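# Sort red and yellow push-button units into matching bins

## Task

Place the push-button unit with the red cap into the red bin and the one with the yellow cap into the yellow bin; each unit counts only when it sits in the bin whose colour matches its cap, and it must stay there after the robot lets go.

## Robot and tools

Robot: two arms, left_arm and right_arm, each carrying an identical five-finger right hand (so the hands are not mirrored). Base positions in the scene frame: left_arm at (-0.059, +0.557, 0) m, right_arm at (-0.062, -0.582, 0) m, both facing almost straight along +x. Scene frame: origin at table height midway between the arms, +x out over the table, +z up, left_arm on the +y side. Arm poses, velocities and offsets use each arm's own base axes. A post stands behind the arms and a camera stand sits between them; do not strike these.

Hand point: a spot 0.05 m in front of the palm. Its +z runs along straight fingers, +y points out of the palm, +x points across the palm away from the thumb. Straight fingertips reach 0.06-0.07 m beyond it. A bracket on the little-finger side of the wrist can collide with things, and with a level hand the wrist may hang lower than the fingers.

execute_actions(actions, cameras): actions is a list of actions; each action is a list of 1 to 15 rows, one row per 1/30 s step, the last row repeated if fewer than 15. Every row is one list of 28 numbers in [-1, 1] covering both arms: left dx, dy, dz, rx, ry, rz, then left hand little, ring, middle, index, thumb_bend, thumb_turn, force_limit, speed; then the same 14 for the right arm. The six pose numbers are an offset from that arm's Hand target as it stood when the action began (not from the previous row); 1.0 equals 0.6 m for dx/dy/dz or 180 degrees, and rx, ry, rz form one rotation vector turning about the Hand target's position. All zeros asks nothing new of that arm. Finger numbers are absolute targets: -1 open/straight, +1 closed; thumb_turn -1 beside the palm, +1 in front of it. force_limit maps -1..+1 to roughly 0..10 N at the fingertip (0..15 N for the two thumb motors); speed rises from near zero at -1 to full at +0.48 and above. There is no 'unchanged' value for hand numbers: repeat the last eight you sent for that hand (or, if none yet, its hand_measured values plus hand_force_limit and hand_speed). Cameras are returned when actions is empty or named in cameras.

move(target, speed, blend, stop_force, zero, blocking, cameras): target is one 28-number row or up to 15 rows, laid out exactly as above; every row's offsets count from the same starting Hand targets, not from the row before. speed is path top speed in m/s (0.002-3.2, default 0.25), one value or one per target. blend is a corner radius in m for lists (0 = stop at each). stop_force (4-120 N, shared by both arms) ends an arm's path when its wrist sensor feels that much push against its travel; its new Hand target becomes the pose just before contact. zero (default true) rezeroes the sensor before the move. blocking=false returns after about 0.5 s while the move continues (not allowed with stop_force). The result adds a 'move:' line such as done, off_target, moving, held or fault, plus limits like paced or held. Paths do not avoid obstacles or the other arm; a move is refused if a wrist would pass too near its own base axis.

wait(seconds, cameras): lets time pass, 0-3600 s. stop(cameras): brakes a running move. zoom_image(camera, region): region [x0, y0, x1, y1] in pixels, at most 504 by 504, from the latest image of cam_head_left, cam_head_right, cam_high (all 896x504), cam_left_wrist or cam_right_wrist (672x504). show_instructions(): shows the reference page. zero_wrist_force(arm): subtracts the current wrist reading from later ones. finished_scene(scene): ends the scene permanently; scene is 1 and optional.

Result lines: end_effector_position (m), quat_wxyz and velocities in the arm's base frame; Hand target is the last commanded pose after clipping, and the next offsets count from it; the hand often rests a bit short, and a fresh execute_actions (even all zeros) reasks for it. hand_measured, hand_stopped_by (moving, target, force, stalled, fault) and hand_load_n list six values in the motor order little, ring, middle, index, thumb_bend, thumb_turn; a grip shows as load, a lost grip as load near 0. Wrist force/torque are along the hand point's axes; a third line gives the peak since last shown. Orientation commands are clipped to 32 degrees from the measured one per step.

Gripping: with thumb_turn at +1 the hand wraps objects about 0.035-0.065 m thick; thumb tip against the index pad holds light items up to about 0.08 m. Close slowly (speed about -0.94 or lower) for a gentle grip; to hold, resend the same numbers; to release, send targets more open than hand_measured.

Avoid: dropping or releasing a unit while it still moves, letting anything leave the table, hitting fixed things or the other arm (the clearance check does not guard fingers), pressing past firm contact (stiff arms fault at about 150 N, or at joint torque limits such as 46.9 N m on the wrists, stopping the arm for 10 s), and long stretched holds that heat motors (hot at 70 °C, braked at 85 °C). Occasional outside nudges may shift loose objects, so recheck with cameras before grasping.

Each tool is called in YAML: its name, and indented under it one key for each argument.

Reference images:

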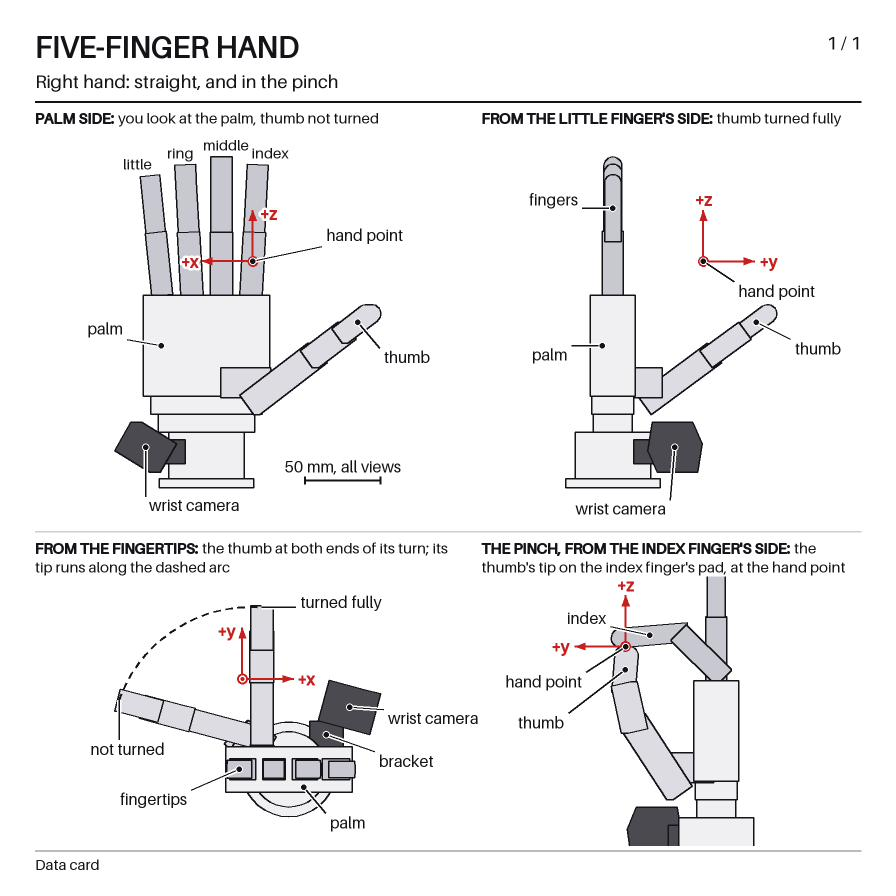

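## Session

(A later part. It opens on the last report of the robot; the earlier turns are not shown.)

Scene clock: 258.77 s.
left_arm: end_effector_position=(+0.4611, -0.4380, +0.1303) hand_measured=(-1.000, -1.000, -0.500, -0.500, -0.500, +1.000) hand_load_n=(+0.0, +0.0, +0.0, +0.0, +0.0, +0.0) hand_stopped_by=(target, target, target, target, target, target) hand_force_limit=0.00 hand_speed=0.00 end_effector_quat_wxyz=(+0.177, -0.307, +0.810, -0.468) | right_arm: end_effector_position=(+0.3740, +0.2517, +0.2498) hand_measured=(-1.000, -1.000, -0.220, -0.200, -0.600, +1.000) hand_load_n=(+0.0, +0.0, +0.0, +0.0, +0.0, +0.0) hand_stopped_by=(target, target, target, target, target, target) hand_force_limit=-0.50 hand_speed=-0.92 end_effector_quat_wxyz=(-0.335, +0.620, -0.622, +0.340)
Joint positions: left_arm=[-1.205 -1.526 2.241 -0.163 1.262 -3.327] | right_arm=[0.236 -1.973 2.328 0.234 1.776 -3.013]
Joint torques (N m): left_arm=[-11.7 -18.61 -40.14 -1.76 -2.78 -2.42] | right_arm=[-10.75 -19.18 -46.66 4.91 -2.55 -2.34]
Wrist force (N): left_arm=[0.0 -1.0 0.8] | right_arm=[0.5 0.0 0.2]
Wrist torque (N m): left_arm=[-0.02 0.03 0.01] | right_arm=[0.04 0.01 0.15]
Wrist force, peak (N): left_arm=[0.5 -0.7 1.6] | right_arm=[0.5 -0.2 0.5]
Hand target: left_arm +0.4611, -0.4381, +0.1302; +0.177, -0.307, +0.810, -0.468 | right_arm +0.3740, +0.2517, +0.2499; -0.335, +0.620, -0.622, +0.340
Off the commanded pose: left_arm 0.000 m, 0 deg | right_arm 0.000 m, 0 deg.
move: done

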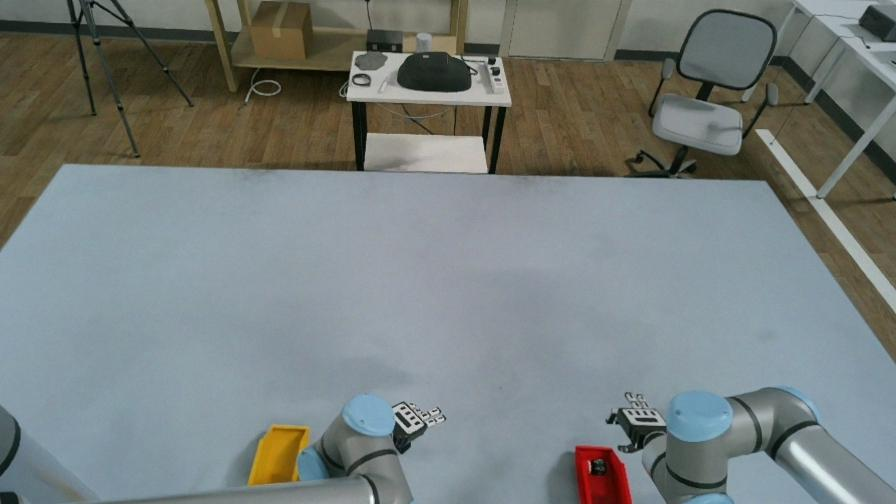

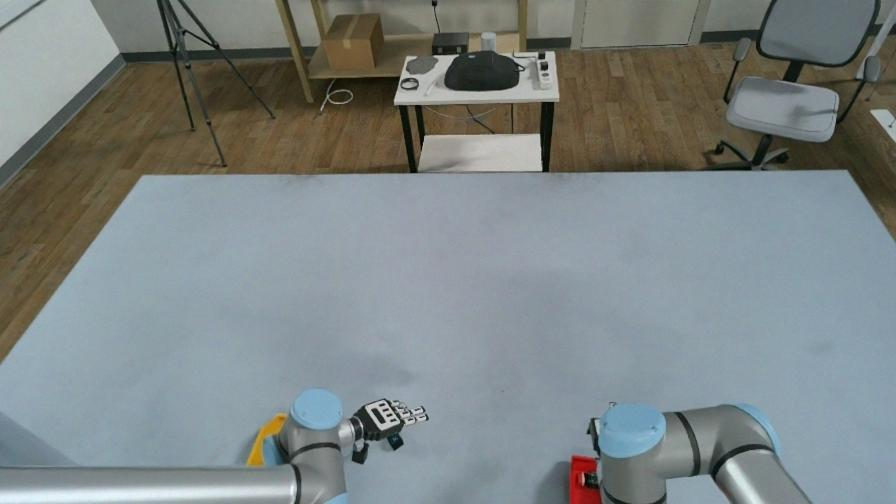

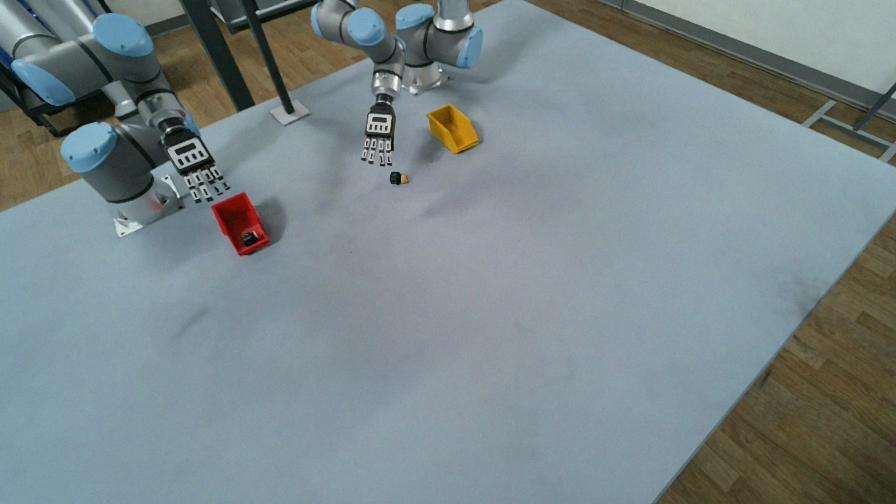

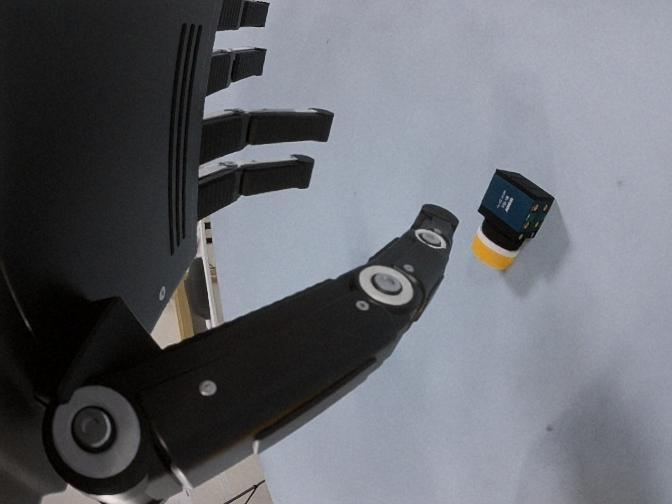

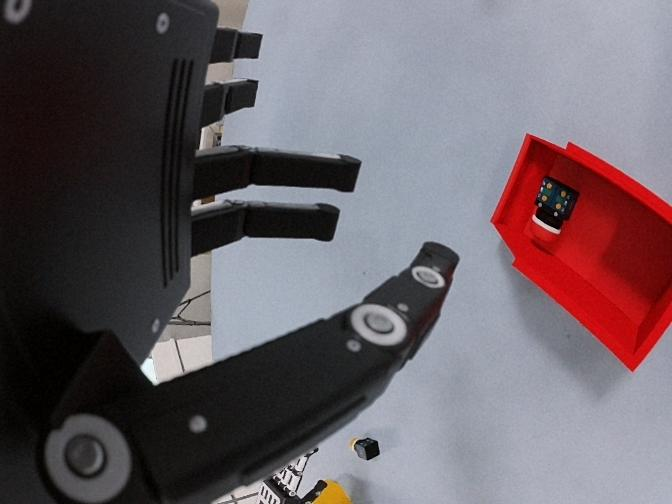

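move:
  target: [-0.009,-0.0033,-0.117,0,0,0,-1,-1,-0.5,-0.5,-0.5,1,0,0,0,0,0,0,0,0,-1,-1,-0.22,-0.2,-0.6,1,-0.5,-0.92]
  speed: 0.1
  cameras: ["cam_head_left","cam_head_right","cam_high","cam_left_wrist"]

zoom_image:
  camera: "cam_head_right"
  region: [340, 380, 440, 480]

zoom_image:
  camera: "cam_high"
  region: [350, 120, 450, 220]

Scene clock: 265.13 s.
left_arm: end_effector_position=(+0.4557, -0.4401, +0.0601) hand_measured=(-1.000, -1.000, -0.500, -0.500, -0.500, +1.000) hand_load_n=(+0.0, +0.0, +0.0, +0.0, +0.0, +0.0) hand_stopped_by=(target, target, target, target, target, target) hand_force_limit=0.00 hand_speed=0.00 end_effector_quat_wxyz=(+0.177, -0.307, +0.810, -0.468) | right_arm: end_effector_position=(+0.3740, +0.2517, +0.2499) hand_measured=(-1.000, -1.000, -0.220, -0.200, -0.600, +1.000) hand_load_n=(+0.0, +0.0, +0.0, +0.0, +0.0, +0.0) hand_stopped_by=(target, target, target, target, target, target) hand_force_limit=-0.50 hand_speed=-0.92 end_effector_quat_wxyz=(-0.335, +0.620, -0.622, +0.340)
Joint positions: left_arm=[-1.219 -1.422 2.298 -0.321 1.249 -3.335] | right_arm=[0.236 -1.973 2.328 0.234 1.776 -3.013]
Joint torques (N m): left_arm=[-11.09 -22.49 -17.15 -2.15 -2.51 -2.73] | right_arm=[-9.77 -19.22 -49.22 4.65 -2.81 -2.89]
Wrist force (N): left_arm=[0.1 -0.5 0.9] | right_arm=[0.4 -0.1 0.4]
Wrist torque (N m): left_arm=[0.05 0.00 0.09] | right_arm=[0.02 0.02 0.14]
Wrist force, peak (N): left_arm=[0.1 -1.7 0.5] | right_arm=[0.2 0.3 0.8]
Hand target: left_arm +0.4557, -0.4401, +0.0600; +0.177, -0.307, +0.810, -0.468 | right_arm +0.3740, +0.2517, +0.2499; -0.335, +0.620, -0.622, +0.340
Off the commanded pose: left_arm 0.000 m, 0 deg | right_arm 0.000 m, 0 deg.
move: done

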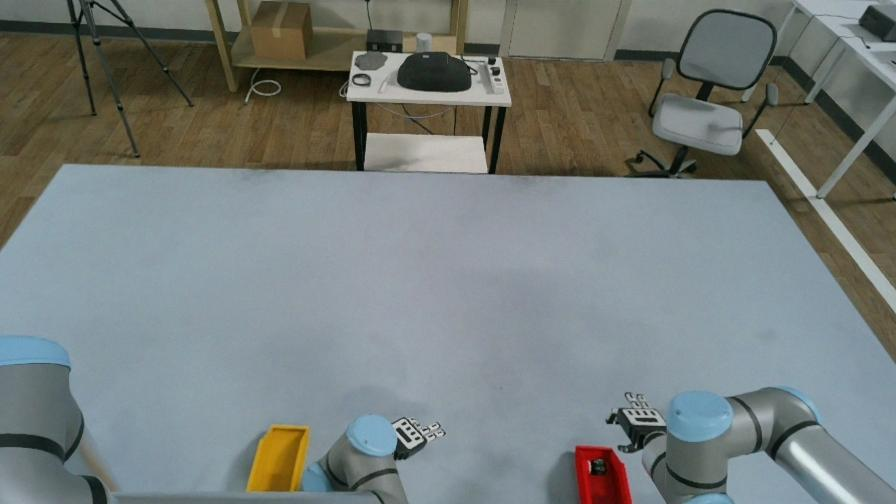

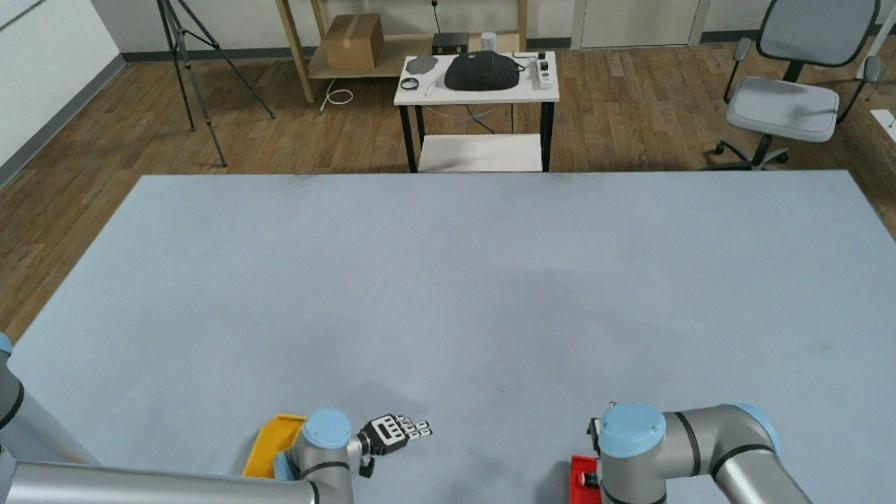

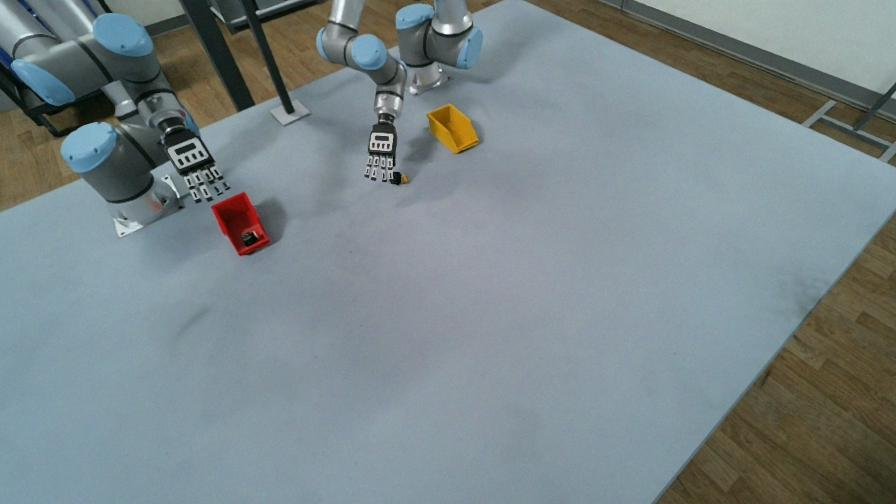

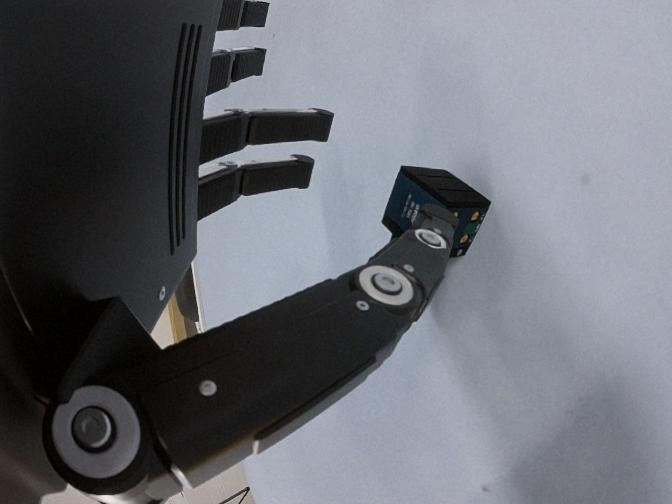

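Scaled by 5.040 from the camera's image (finer frame: 1280x720).

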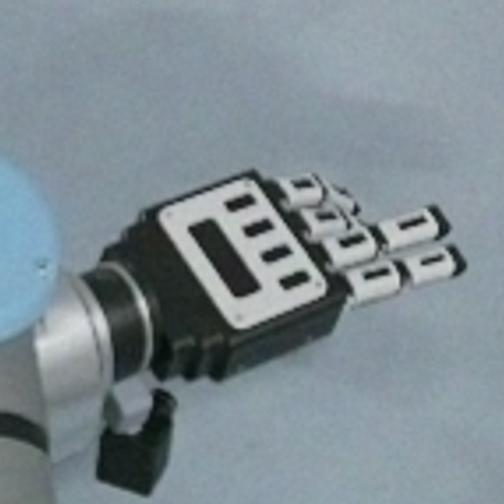

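Scaled by 5.040 from the camera's image (finer frame: 1280x720).

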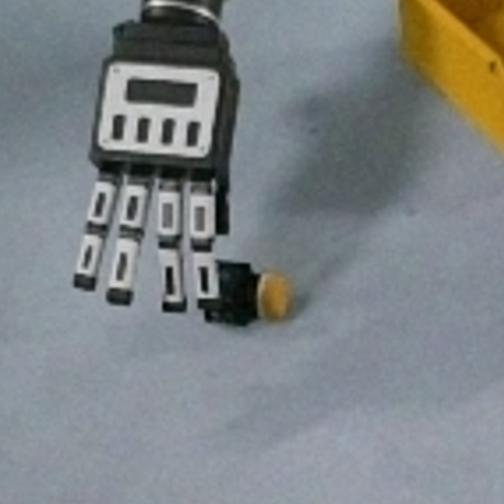

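move:
  target: [0.0137,0.03,0,0,0,0,-1,-1,-0.5,-0.5,-0.5,1,0,0,0,0,0,0,0,0,-1,-1,-0.22,-0.2,-0.6,1,-0.5,-0.92]
  speed: 0.1
  cameras: ["cam_head_left","cam_head_right","cam_high","cam_left_wrist"]

zoom_image:
  camera: "cam_head_right"
  region: [340, 380, 440, 480]

zoom_image:
  camera: "cam_high"
  region: [350, 120, 450, 220]

zoom_image:
  camera: "cam_head_left"
  region: [350, 390, 450, 490]

Scene clock: 276.67 s.
left_arm: end_effector_position=(+0.4638, -0.4223, +0.0600) hand_measured=(-1.000, -1.000, -0.500, -0.500, -0.500, +1.000) hand_load_n=(+0.0, +0.0, +0.0, +0.0, +0.0, +0.0) hand_stopped_by=(target, target, target, target, target, target) hand_force_limit=0.00 hand_speed=0.00 end_effector_quat_wxyz=(+0.177, -0.307, +0.810, -0.468) | right_arm: end_effector_position=(+0.3740, +0.2517, +0.2499) hand_measured=(-1.000, -1.000, -0.220, -0.200, -0.600, +1.000) hand_load_n=(-0.5, +0.0, +0.0, +0.0, +0.0, +0.0) hand_stopped_by=(target, target, target, target, target, target) hand_force_limit=-0.50 hand_speed=-0.92 end_effector_quat_wxyz=(-0.335, +0.620, -0.622, +0.340)
Joint positions: left_arm=[-1.183 -1.433 2.311 -0.329 1.28 -3.315] | right_arm=[0.236 -1.973 2.328 0.234 1.776 -3.013]
Joint torques (N m): left_arm=[8.48 -57.96 -18.23 -2.04 1.41 1.61] | right_arm=[-7.34 -19.61 -48.78 4.25 -2.73 -2.55]
Wrist force (N): left_arm=[0.5 -0.7 0.9] | right_arm=[0.2 -0.1 0.2]
Wrist torque (N m): left_arm=[0.03 -0.05 -0.02] | right_arm=[0.04 0.05 0.13]
Wrist force, peak (N): left_arm=[0.8 -1.1 1.5] | right_arm=[0.6 0.2 0.6]
Hand target: left_arm +0.4639, -0.4221, +0.0600; +0.177, -0.307, +0.810, -0.468 | right_arm +0.3740, +0.2517, +0.2499; -0.335, +0.620, -0.622, +0.340
Off the commanded pose: left_arm 0.000 m, 0 deg | right_arm 0.000 m, 0 deg.
move: done

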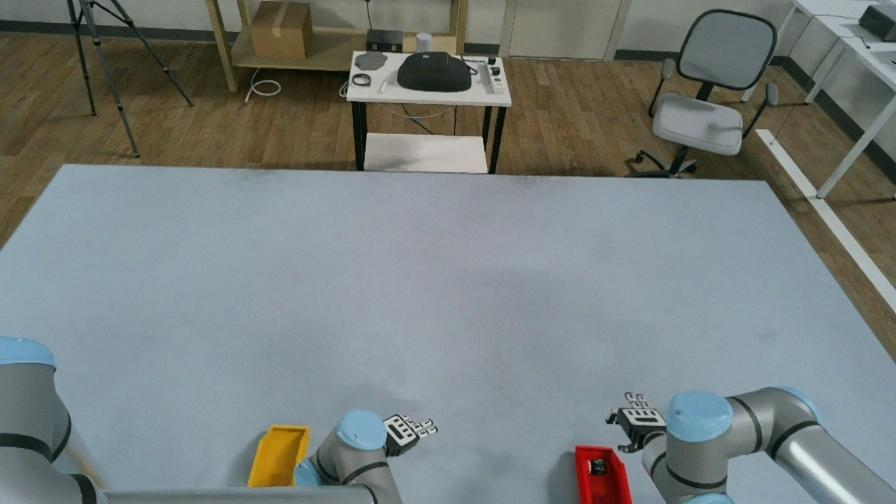

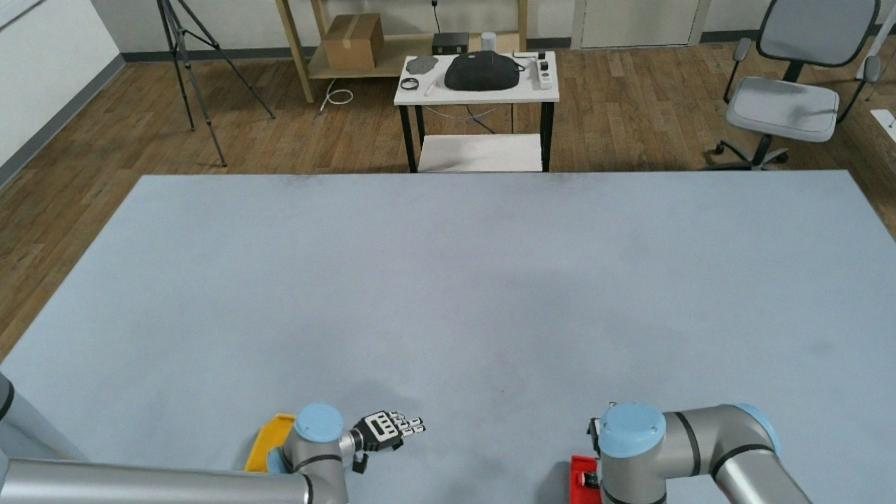

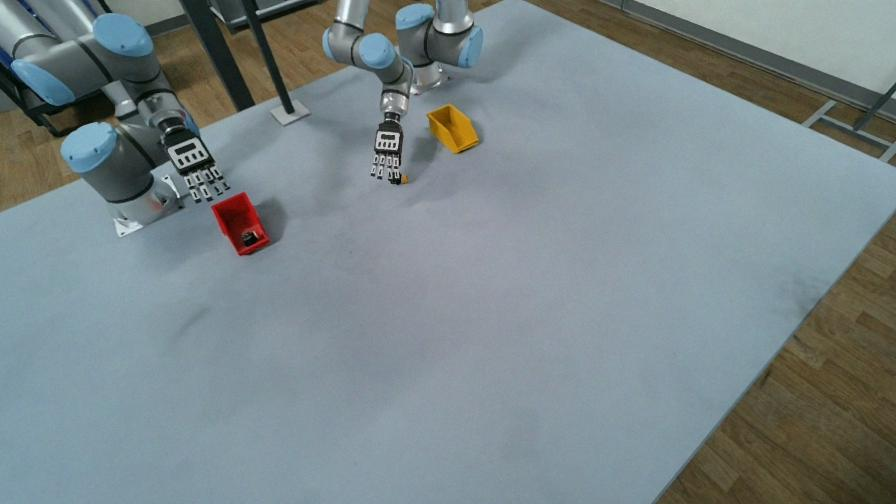

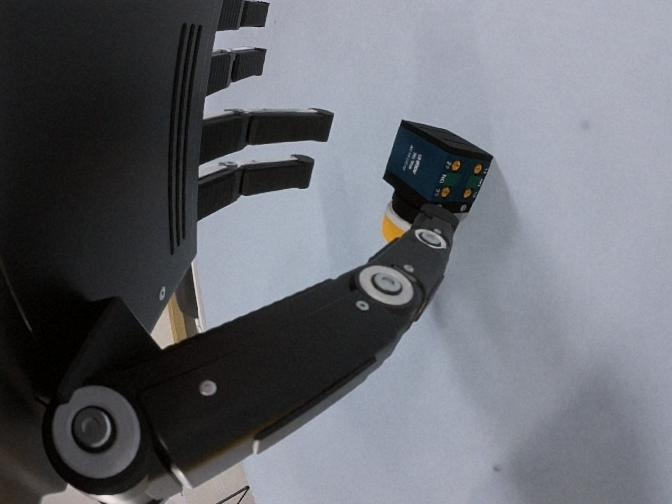

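Scaled by 5.040 from the camera's image (finer frame: 1280x720).

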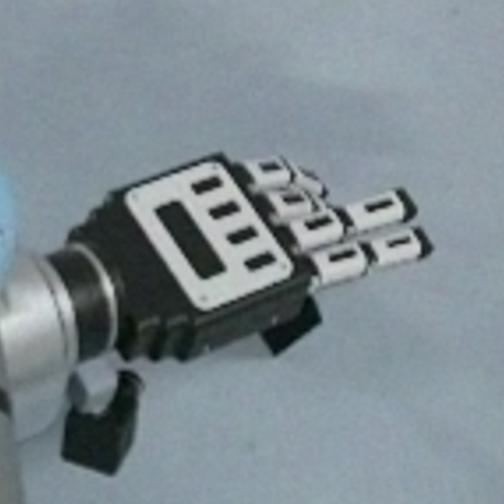

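Scaled by 5.040 from the camera's image (finer frame: 1280x720).

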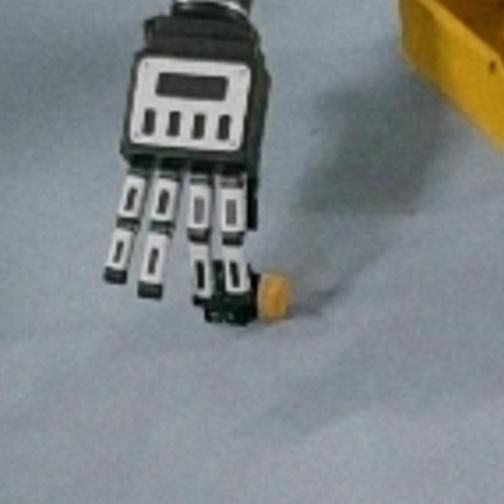

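Scaled by 5.040 from the camera's image (finer frame: 1280x720).

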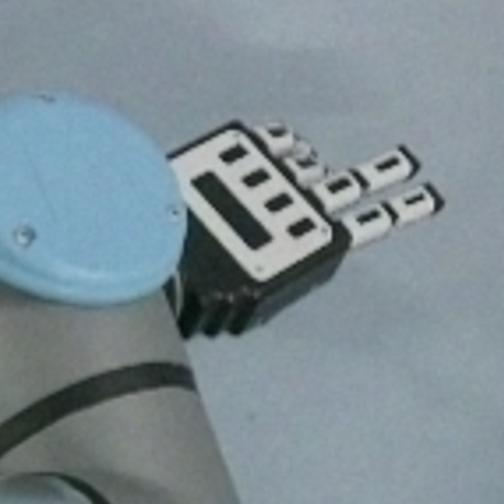

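move:
  target:
    - [-0.0037,-0.0033,0,0,0,0,-1,-1,-0.5,-0.5,-0.5,1,0,0,0,0,0,0,0,0,-1,-1,-0.22,-0.2,-0.6,1,-0.5,-0.92]
    - [-0.0037,-0.0033,-0.06,0,0,0,-1,-1,-0.5,-0.5,-0.5,1,0,0,0,0,0,0,0,0,-1,-1,-0.22,-0.2,-0.6,1,-0.5,-0.92]
  speed: 0.03
  stop_force: 5
  cameras: ["cam_head_left","cam_head_right","cam_high","cam_left_wrist"]

zoom_image:
  camera: "cam_head_right"
  region: [340, 380, 440, 480]

zoom_image:
  camera: "cam_high"
  region: [350, 120, 450, 220]

Scene clock: 282.47 s.
left_arm: end_effector_position=(+0.4617, -0.4241, +0.0240) hand_measured=(-1.000, -1.000, -0.500, -0.500, -0.500, +1.000) hand_load_n=(+0.0, +0.0, +0.0, +0.0, +0.0, +0.0) hand_stopped_by=(target, target, target, target, target, target) hand_force_limit=0.00 hand_speed=0.00 end_effector_quat_wxyz=(+0.177, -0.307, +0.810, -0.468) | right_arm: end_effector_position=(+0.3740, +0.2517, +0.2499) hand_measured=(-1.000, -1.000, -0.220, -0.200, -0.600, +1.000) hand_load_n=(+0.0, +0.0, +0.0, +0.0, +0.0, +0.0) hand_stopped_by=(target, target, target, target, target, target) hand_force_limit=-0.50 hand_speed=-0.92 end_effector_quat_wxyz=(-0.335, +0.620, -0.622, +0.340)
Joint positions: left_arm=[-1.19 -1.37 2.333 -0.413 1.274 -3.319] | right_arm=[0.236 -1.973 2.328 0.234 1.776 -3.013]
Joint torques (N m): left_arm=[-0.52 -25.49 -15.08 -2.24 -0.15 0.74] | right_arm=[-5.42 -18.91 -48.47 4.23 -2.59 -2.5]
Wrist force (N): left_arm=[0.1 -0.4 1.2] | right_arm=[0.4 0.3 0.3]
Wrist torque (N m): left_arm=[0.01 -0.04 0.15] | right_arm=[0.09 0.01 0.15]
Wrist force, peak (N): left_arm=[0.5 -0.8 1.3] | right_arm=[0.7 -0.1 0.3]
Hand target: left_arm +0.4617, -0.4241, +0.0240; +0.177, -0.307, +0.810, -0.468 | right_arm +0.3740, +0.2517, +0.2499; -0.335, +0.620, -0.622, +0.340
Off the commanded pose: left_arm 0.000 m, 0 deg | right_arm 0.000 m, 0 deg.
move: done

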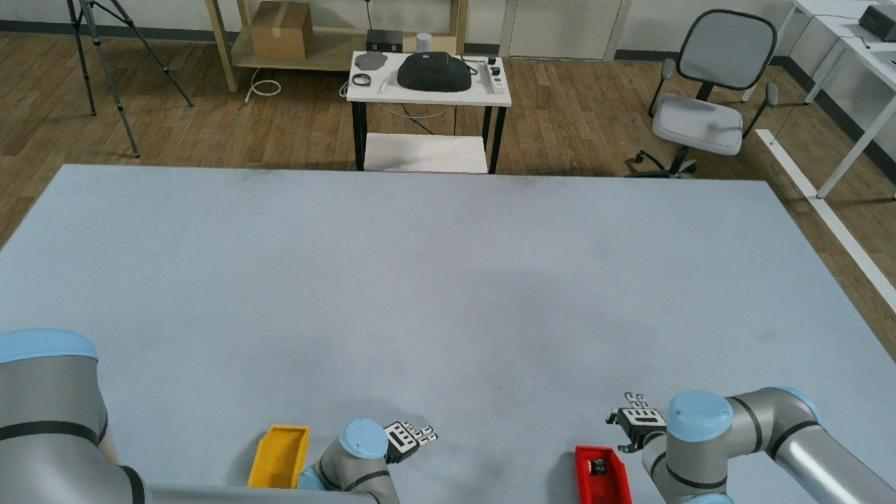

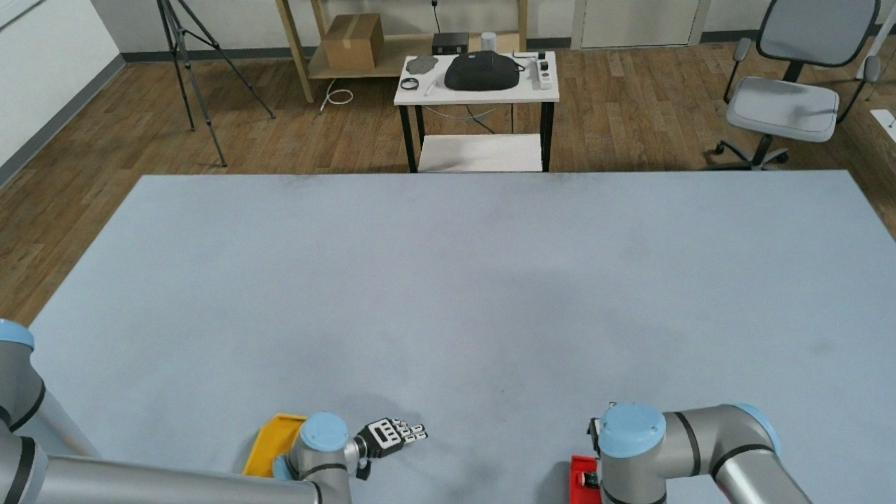

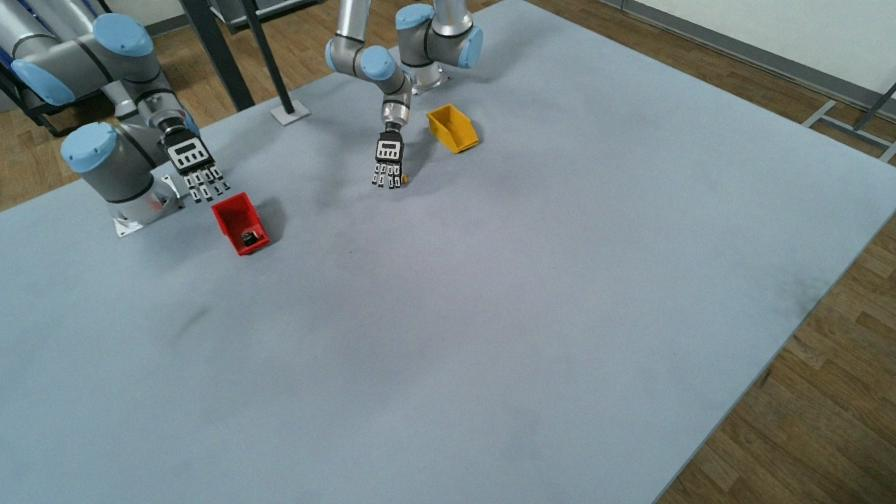

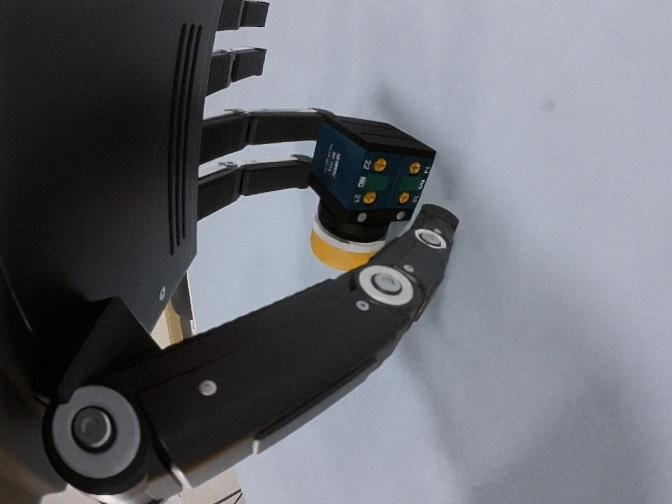

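Scaled by 5.040 from the camera's image (finer frame: 1280x720).

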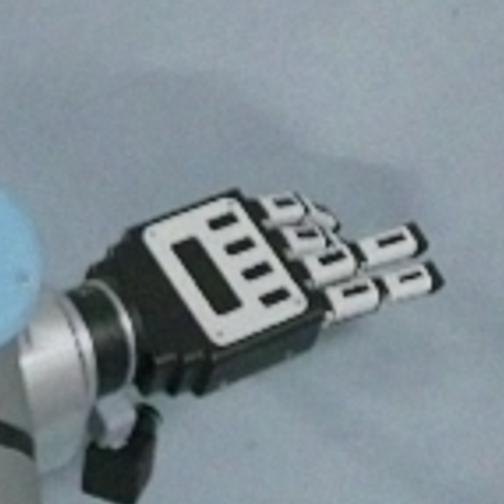

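Scaled by 5.040 from the camera's image (finer frame: 1280x720).

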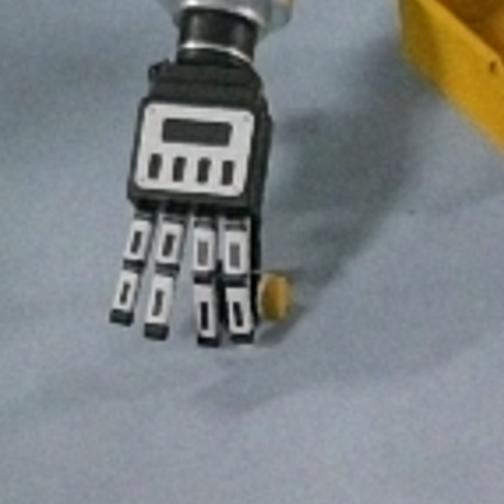

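move:
  target: [0.0062,0.0055,0,0,0,0,-1,-1,-0.5,-0.5,-0.5,1,0,0,0,0,0,0,0,0,-1,-1,-0.22,-0.2,-0.6,1,-0.5,-0.92]
  speed: 0.02

move:
  target: [0,0,0,0,0,0,-1,-1,0,0,-0.05,1,-0.5,-0.92,0,0,0,0,0,0,-1,-1,-0.22,-0.2,-0.6,1,-0.5,-0.92]
  cameras: ["cam_high","cam_left_wrist"]

Scene clock: 284.87 s.
left_arm: end_effector_position=(+0.4653, -0.4209, +0.0240) hand_measured=(-1.000, -1.000, -0.500, -0.500, -0.500, +1.000) hand_load_n=(+0.0, +0.0, +0.0, +0.0, +0.0, +0.0) hand_stopped_by=(target, target, target, target, target, target) hand_force_limit=0.00 hand_speed=0.00 end_effector_quat_wxyz=(+0.177, -0.307, +0.810, -0.468) | right_arm: end_effector_position=(+0.3740, +0.2517, +0.2499) hand_measured=(-1.000, -1.000, -0.220, -0.200, -0.600, +1.000) hand_load_n=(+0.0, +0.0, +0.0, +0.0, +0.0, +0.0) hand_stopped_by=(target, target, target, target, target, target) hand_force_limit=-0.50 hand_speed=-0.92 end_effector_quat_wxyz=(-0.335, +0.620, -0.622, +0.340)
Joint positions: left_arm=[-1.179 -1.37 2.332 -0.415 1.284 -3.313] | right_arm=[0.236 -1.973 2.328 0.234 1.776 -3.013]
Joint torques (N m): left_arm=[9.68 -24.91 -32.65 -2.03 1.27 2.26] | right_arm=[-7.89 -16.96 -47.28 4.52 -2.73 -2.84]
Wrist force (N): left_arm=[0.4 -0.5 1.4] | right_arm=[0.3 0.1 0.4]
Wrist torque (N m): left_arm=[-0.04 -0.08 0.03] | right_arm=[0.05 0.03 0.14]
Wrist force, peak (N): left_arm=[0.0 -0.9 1.5] | right_arm=[0.6 0.2 0.4]
Hand target: left_arm +0.4654, -0.4208, +0.0240; +0.177, -0.307, +0.810, -0.468 | right_arm +0.3740, +0.2517, +0.2499; -0.335, +0.620, -0.622, +0.340
Off the commanded pose: left_arm 0.000 m, 0 deg | right_arm 0.000 m, 0 deg.
move: done

Scene clock: 286.93 s.
left_arm: end_effector_position=(+0.4654, -0.4208, +0.0240) hand_measured=(-1.000, -1.000, -0.112, -0.098, -0.298, +1.000) hand_load_n=(-0.5, +0.0, +3.5, +3.0, +4.5, +0.0) hand_stopped_by=(target, target, force, force, force, target) hand_force_limit=-0.50 hand_speed=-0.92 end_effector_quat_wxyz=(+0.177, -0.307, +0.810, -0.468) | right_arm: end_effector_position=(+0.3740, +0.2517, +0.2499) hand_measured=(-1.000, -1.000, -0.220, -0.200, -0.600, +1.000) hand_load_n=(+0.0, +0.0, +0.0, +0.0, +0.0, +0.5) hand_stopped_by=(target, target, target, target, target, target) hand_force_limit=-0.50 hand_speed=-0.92 end_effector_quat_wxyz=(-0.335, +0.620, -0.622, +0.340)
Joint positions: left_arm=[-1.178 -1.37 2.332 -0.415 1.284 -3.312] | right_arm=[0.236 -1.973 2.328 0.234 1.776 -3.013]
Joint torques (N m): left_arm=[8.92 -23.99 -33.41 -1.41 1.29 2.16] | right_arm=[-6.74 -17.48 -47.54 4.37 -2.61 -2.65]
Wrist force (N): left_arm=[0.2 -0.4 1.2] | right_arm=[0.1 0.2 0.3]
Wrist torque (N m): left_arm=[-0.05 -0.02 0.00] | right_arm=[0.07 0.05 0.13]
Wrist force, peak (N): left_arm=[0.6 -0.1 1.7] | right_arm=[0.6 0.2 0.3]
Hand target: left_arm +0.4654, -0.4208, +0.0240; +0.177, -0.307, +0.810, -0.468 | right_arm +0.3740, +0.2517, +0.2499; -0.335, +0.620, -0.622, +0.340
Off the commanded pose: left_arm 0.000 m, 0 deg | right_arm 0.000 m, 0 deg.
move: done

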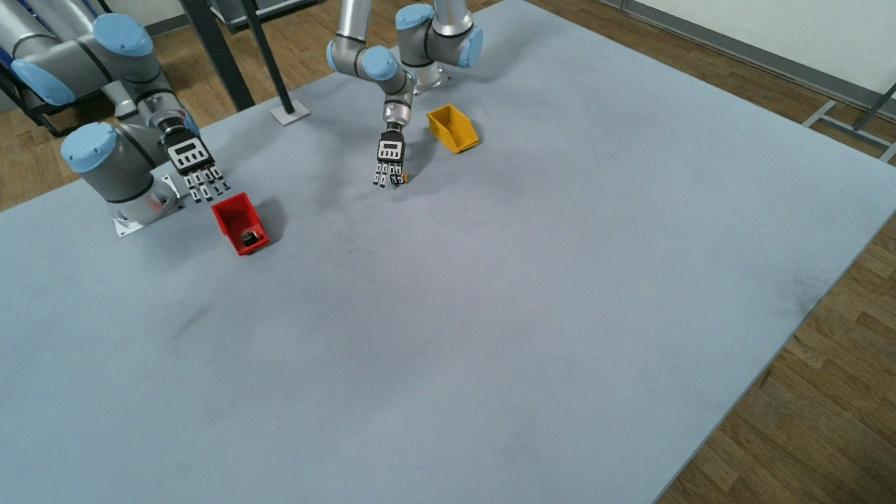

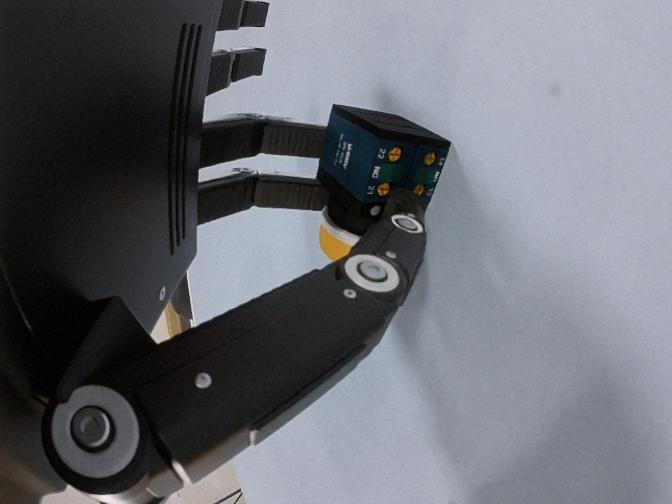

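move:
  target:
    - [0,0,0.2267,0,0,0,-1,-1,0,0,-0.05,1,-0.5,-0.92,0,0,0,0,0,0,-1,-1,-0.22,-0.2,-0.6,1,-0.5,-0.92]
    - [0.0243,0.449,0.2267,0.0242,0.0517,0.2576,-1,-1,0,0,-0.05,1,-0.5,-0.92,0,0,0,0,0,0,-1,-1,-0.22,-0.2,-0.6,1,-0.5,-0.92]
    - [0.0077,0.449,0.16,0.0242,0.0517,0.2576,-1,-1,0,0,-0.05,1,-0.5,-0.92,0,0,0,0,0,0,-1,-1,-0.22,-0.2,-0.6,1,-0.5,-0.92]
  speed: [0.08,0.14,0.08]
  blend: [0.02,0.01,0]
  cameras: ["all"]

zoom_image:
  camera: "cam_head_left"
  region: [230, 404, 330, 504]

zoom_image:
  camera: "cam_head_right"
  region: [220, 390, 330, 500]

zoom_image:
  camera: "cam_high"
  region: [390, 70, 490, 170]

Scene clock: 298.40 s.
left_arm: end_effector_position=(+0.4700, -0.1514, +0.1201) hand_measured=(-1.000, -1.000, -0.112, -0.098, -0.298, +1.000) hand_load_n=(+0.0, +0.0, +3.5, +3.5, +4.5, +0.0) hand_stopped_by=(target, target, force, force, force, target) hand_force_limit=-0.50 hand_speed=-0.92 end_effector_quat_wxyz=(-0.294, +0.630, -0.652, +0.304) | right_arm: end_effector_position=(+0.3740, +0.2517, +0.2499) hand_measured=(-1.000, -1.000, -0.220, -0.200, -0.600, +1.000) hand_load_n=(+0.0, +0.0, +0.0, +0.0, +0.0, +0.0) hand_stopped_by=(target, target, target, target, target, target) hand_force_limit=-0.50 hand_speed=-0.92 end_effector_quat_wxyz=(-0.335, +0.620, -0.622, +0.340)
Joint positions: left_arm=[-1.047 -1.589 2.343 0.253 0.863 -3.941] | right_arm=[0.236 -1.973 2.328 0.234 1.776 -3.013]
Joint torques (N m): left_arm=[-11.16 -9.56 -20.93 0.04 -3.46 -2.85] | right_arm=[-7.03 -17.26 -47.99 4.63 -2.11 -3.01]
Wrist force (N): left_arm=[-0.1 -0.4 0.5] | right_arm=[0.3 0.0 0.3]
Wrist torque (N m): left_arm=[0.03 -0.01 0.11] | right_arm=[0.03 0.04 0.14]
Wrist force, peak (N): left_arm=[0.5 0.2 1.9] | right_arm=[0.6 0.3 0.5]
Hand target: left_arm +0.4700, -0.1514, +0.1200; -0.294, +0.630, -0.652, +0.304 | right_arm +0.3740, +0.2517, +0.2499; -0.335, +0.620, -0.622, +0.340
Off the commanded pose: left_arm 0.000 m, 0 deg | right_arm 0.000 m, 0 deg.
move: done

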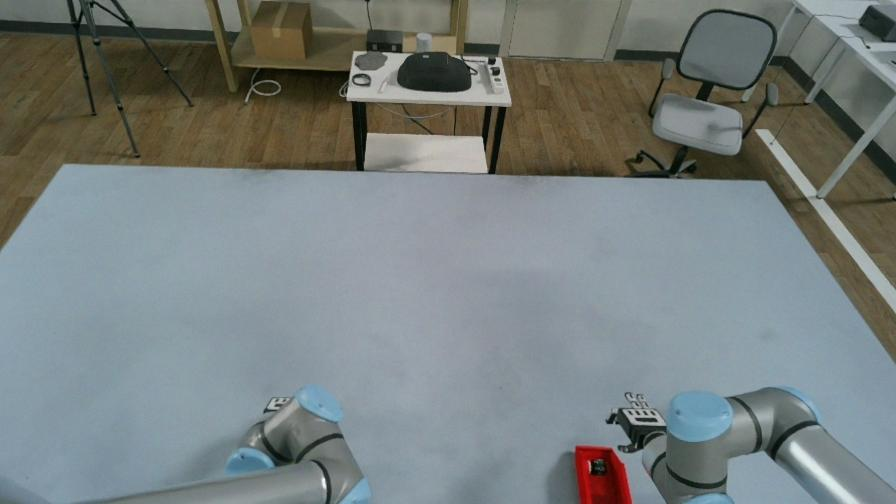

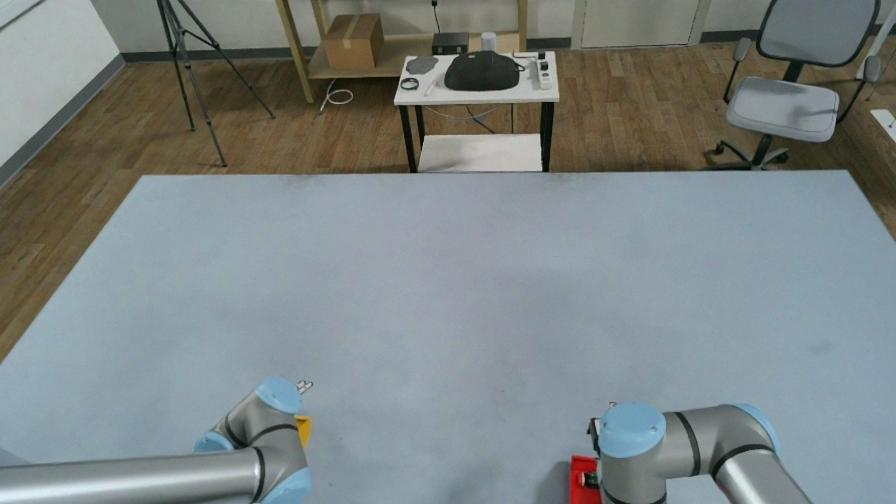

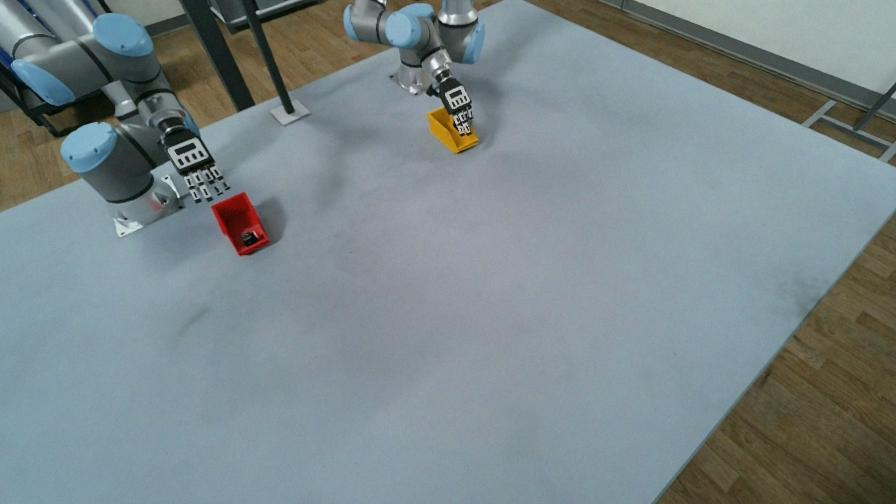

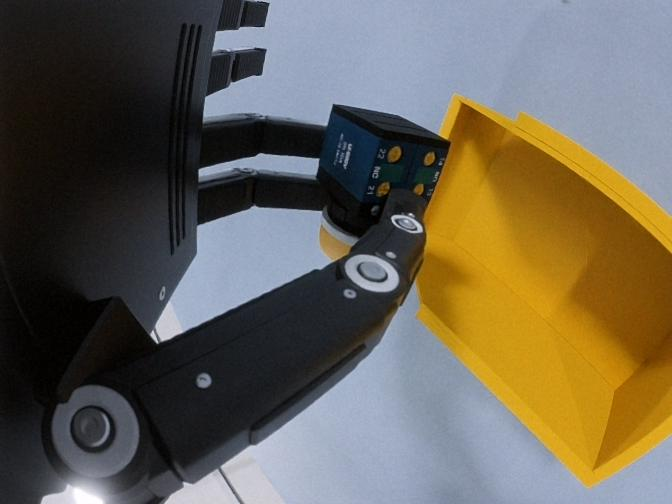

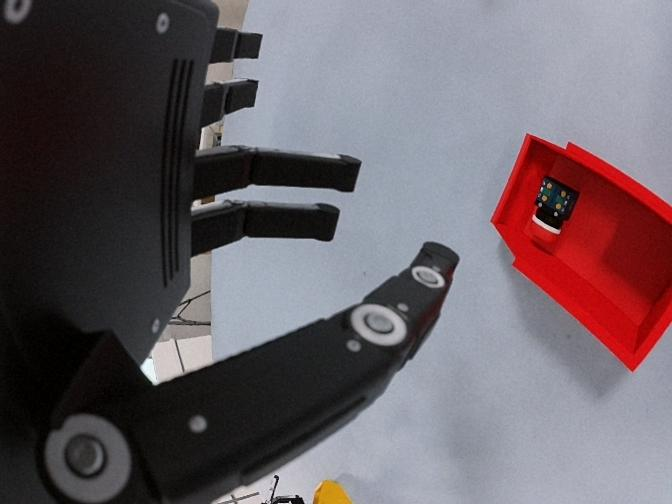

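Scaled by 5.040 from the camera's image (finer frame: 1280x720).

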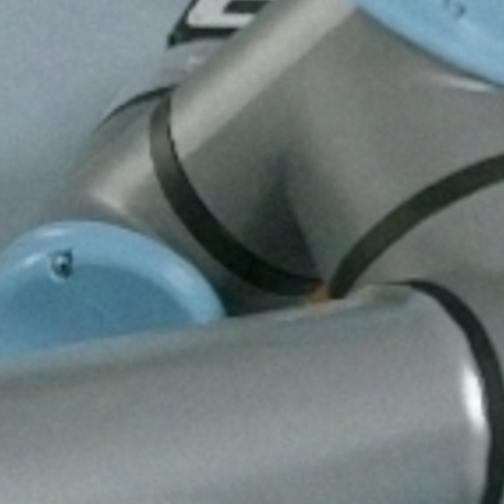

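Scaled by 4.582 from the camera's image (finer frame: 1280x720).

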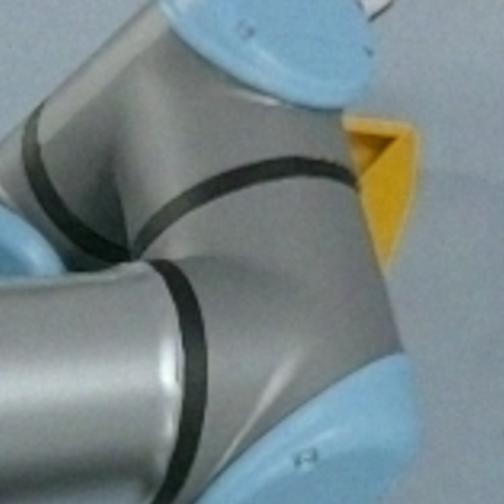

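Scaled by 5.040 from the camera's image (finer frame: 1280x720).

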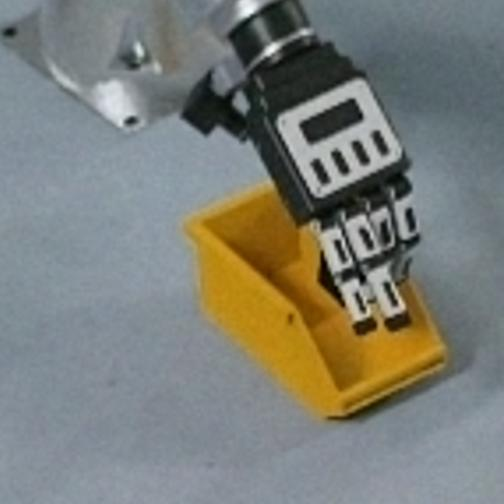

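zoom_image:
  camera: "cam_head_left"
  region: [550, 434, 650, 504]

zoom_image:
  camera: "cam_high"
  region: [190, 170, 290, 270]

zoom_image:
  camera: "cam_left_wrist"
  region: [300, 60, 672, 500]

Scaled by 5.040 from the camera's image (finer frame: 1280x720).

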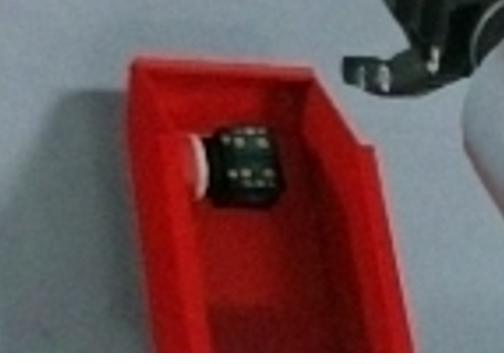

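Scaled by 5.040 from the camera's image (finer frame: 1280x720).

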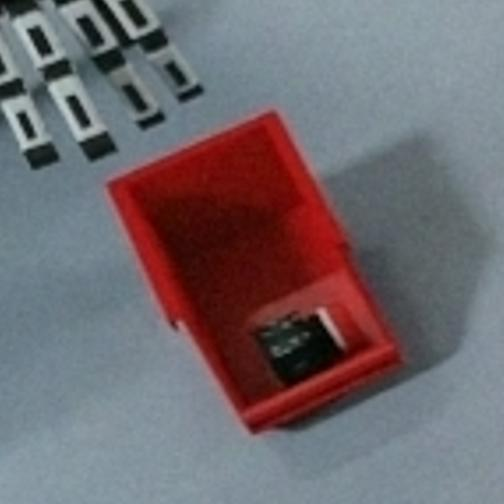

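Scaled by 1.145 from the camera's image (finer frame: 960x720).

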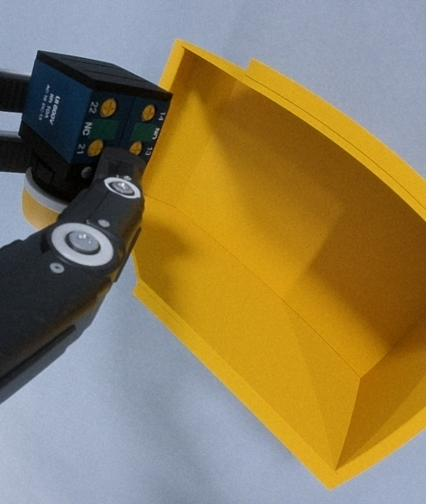

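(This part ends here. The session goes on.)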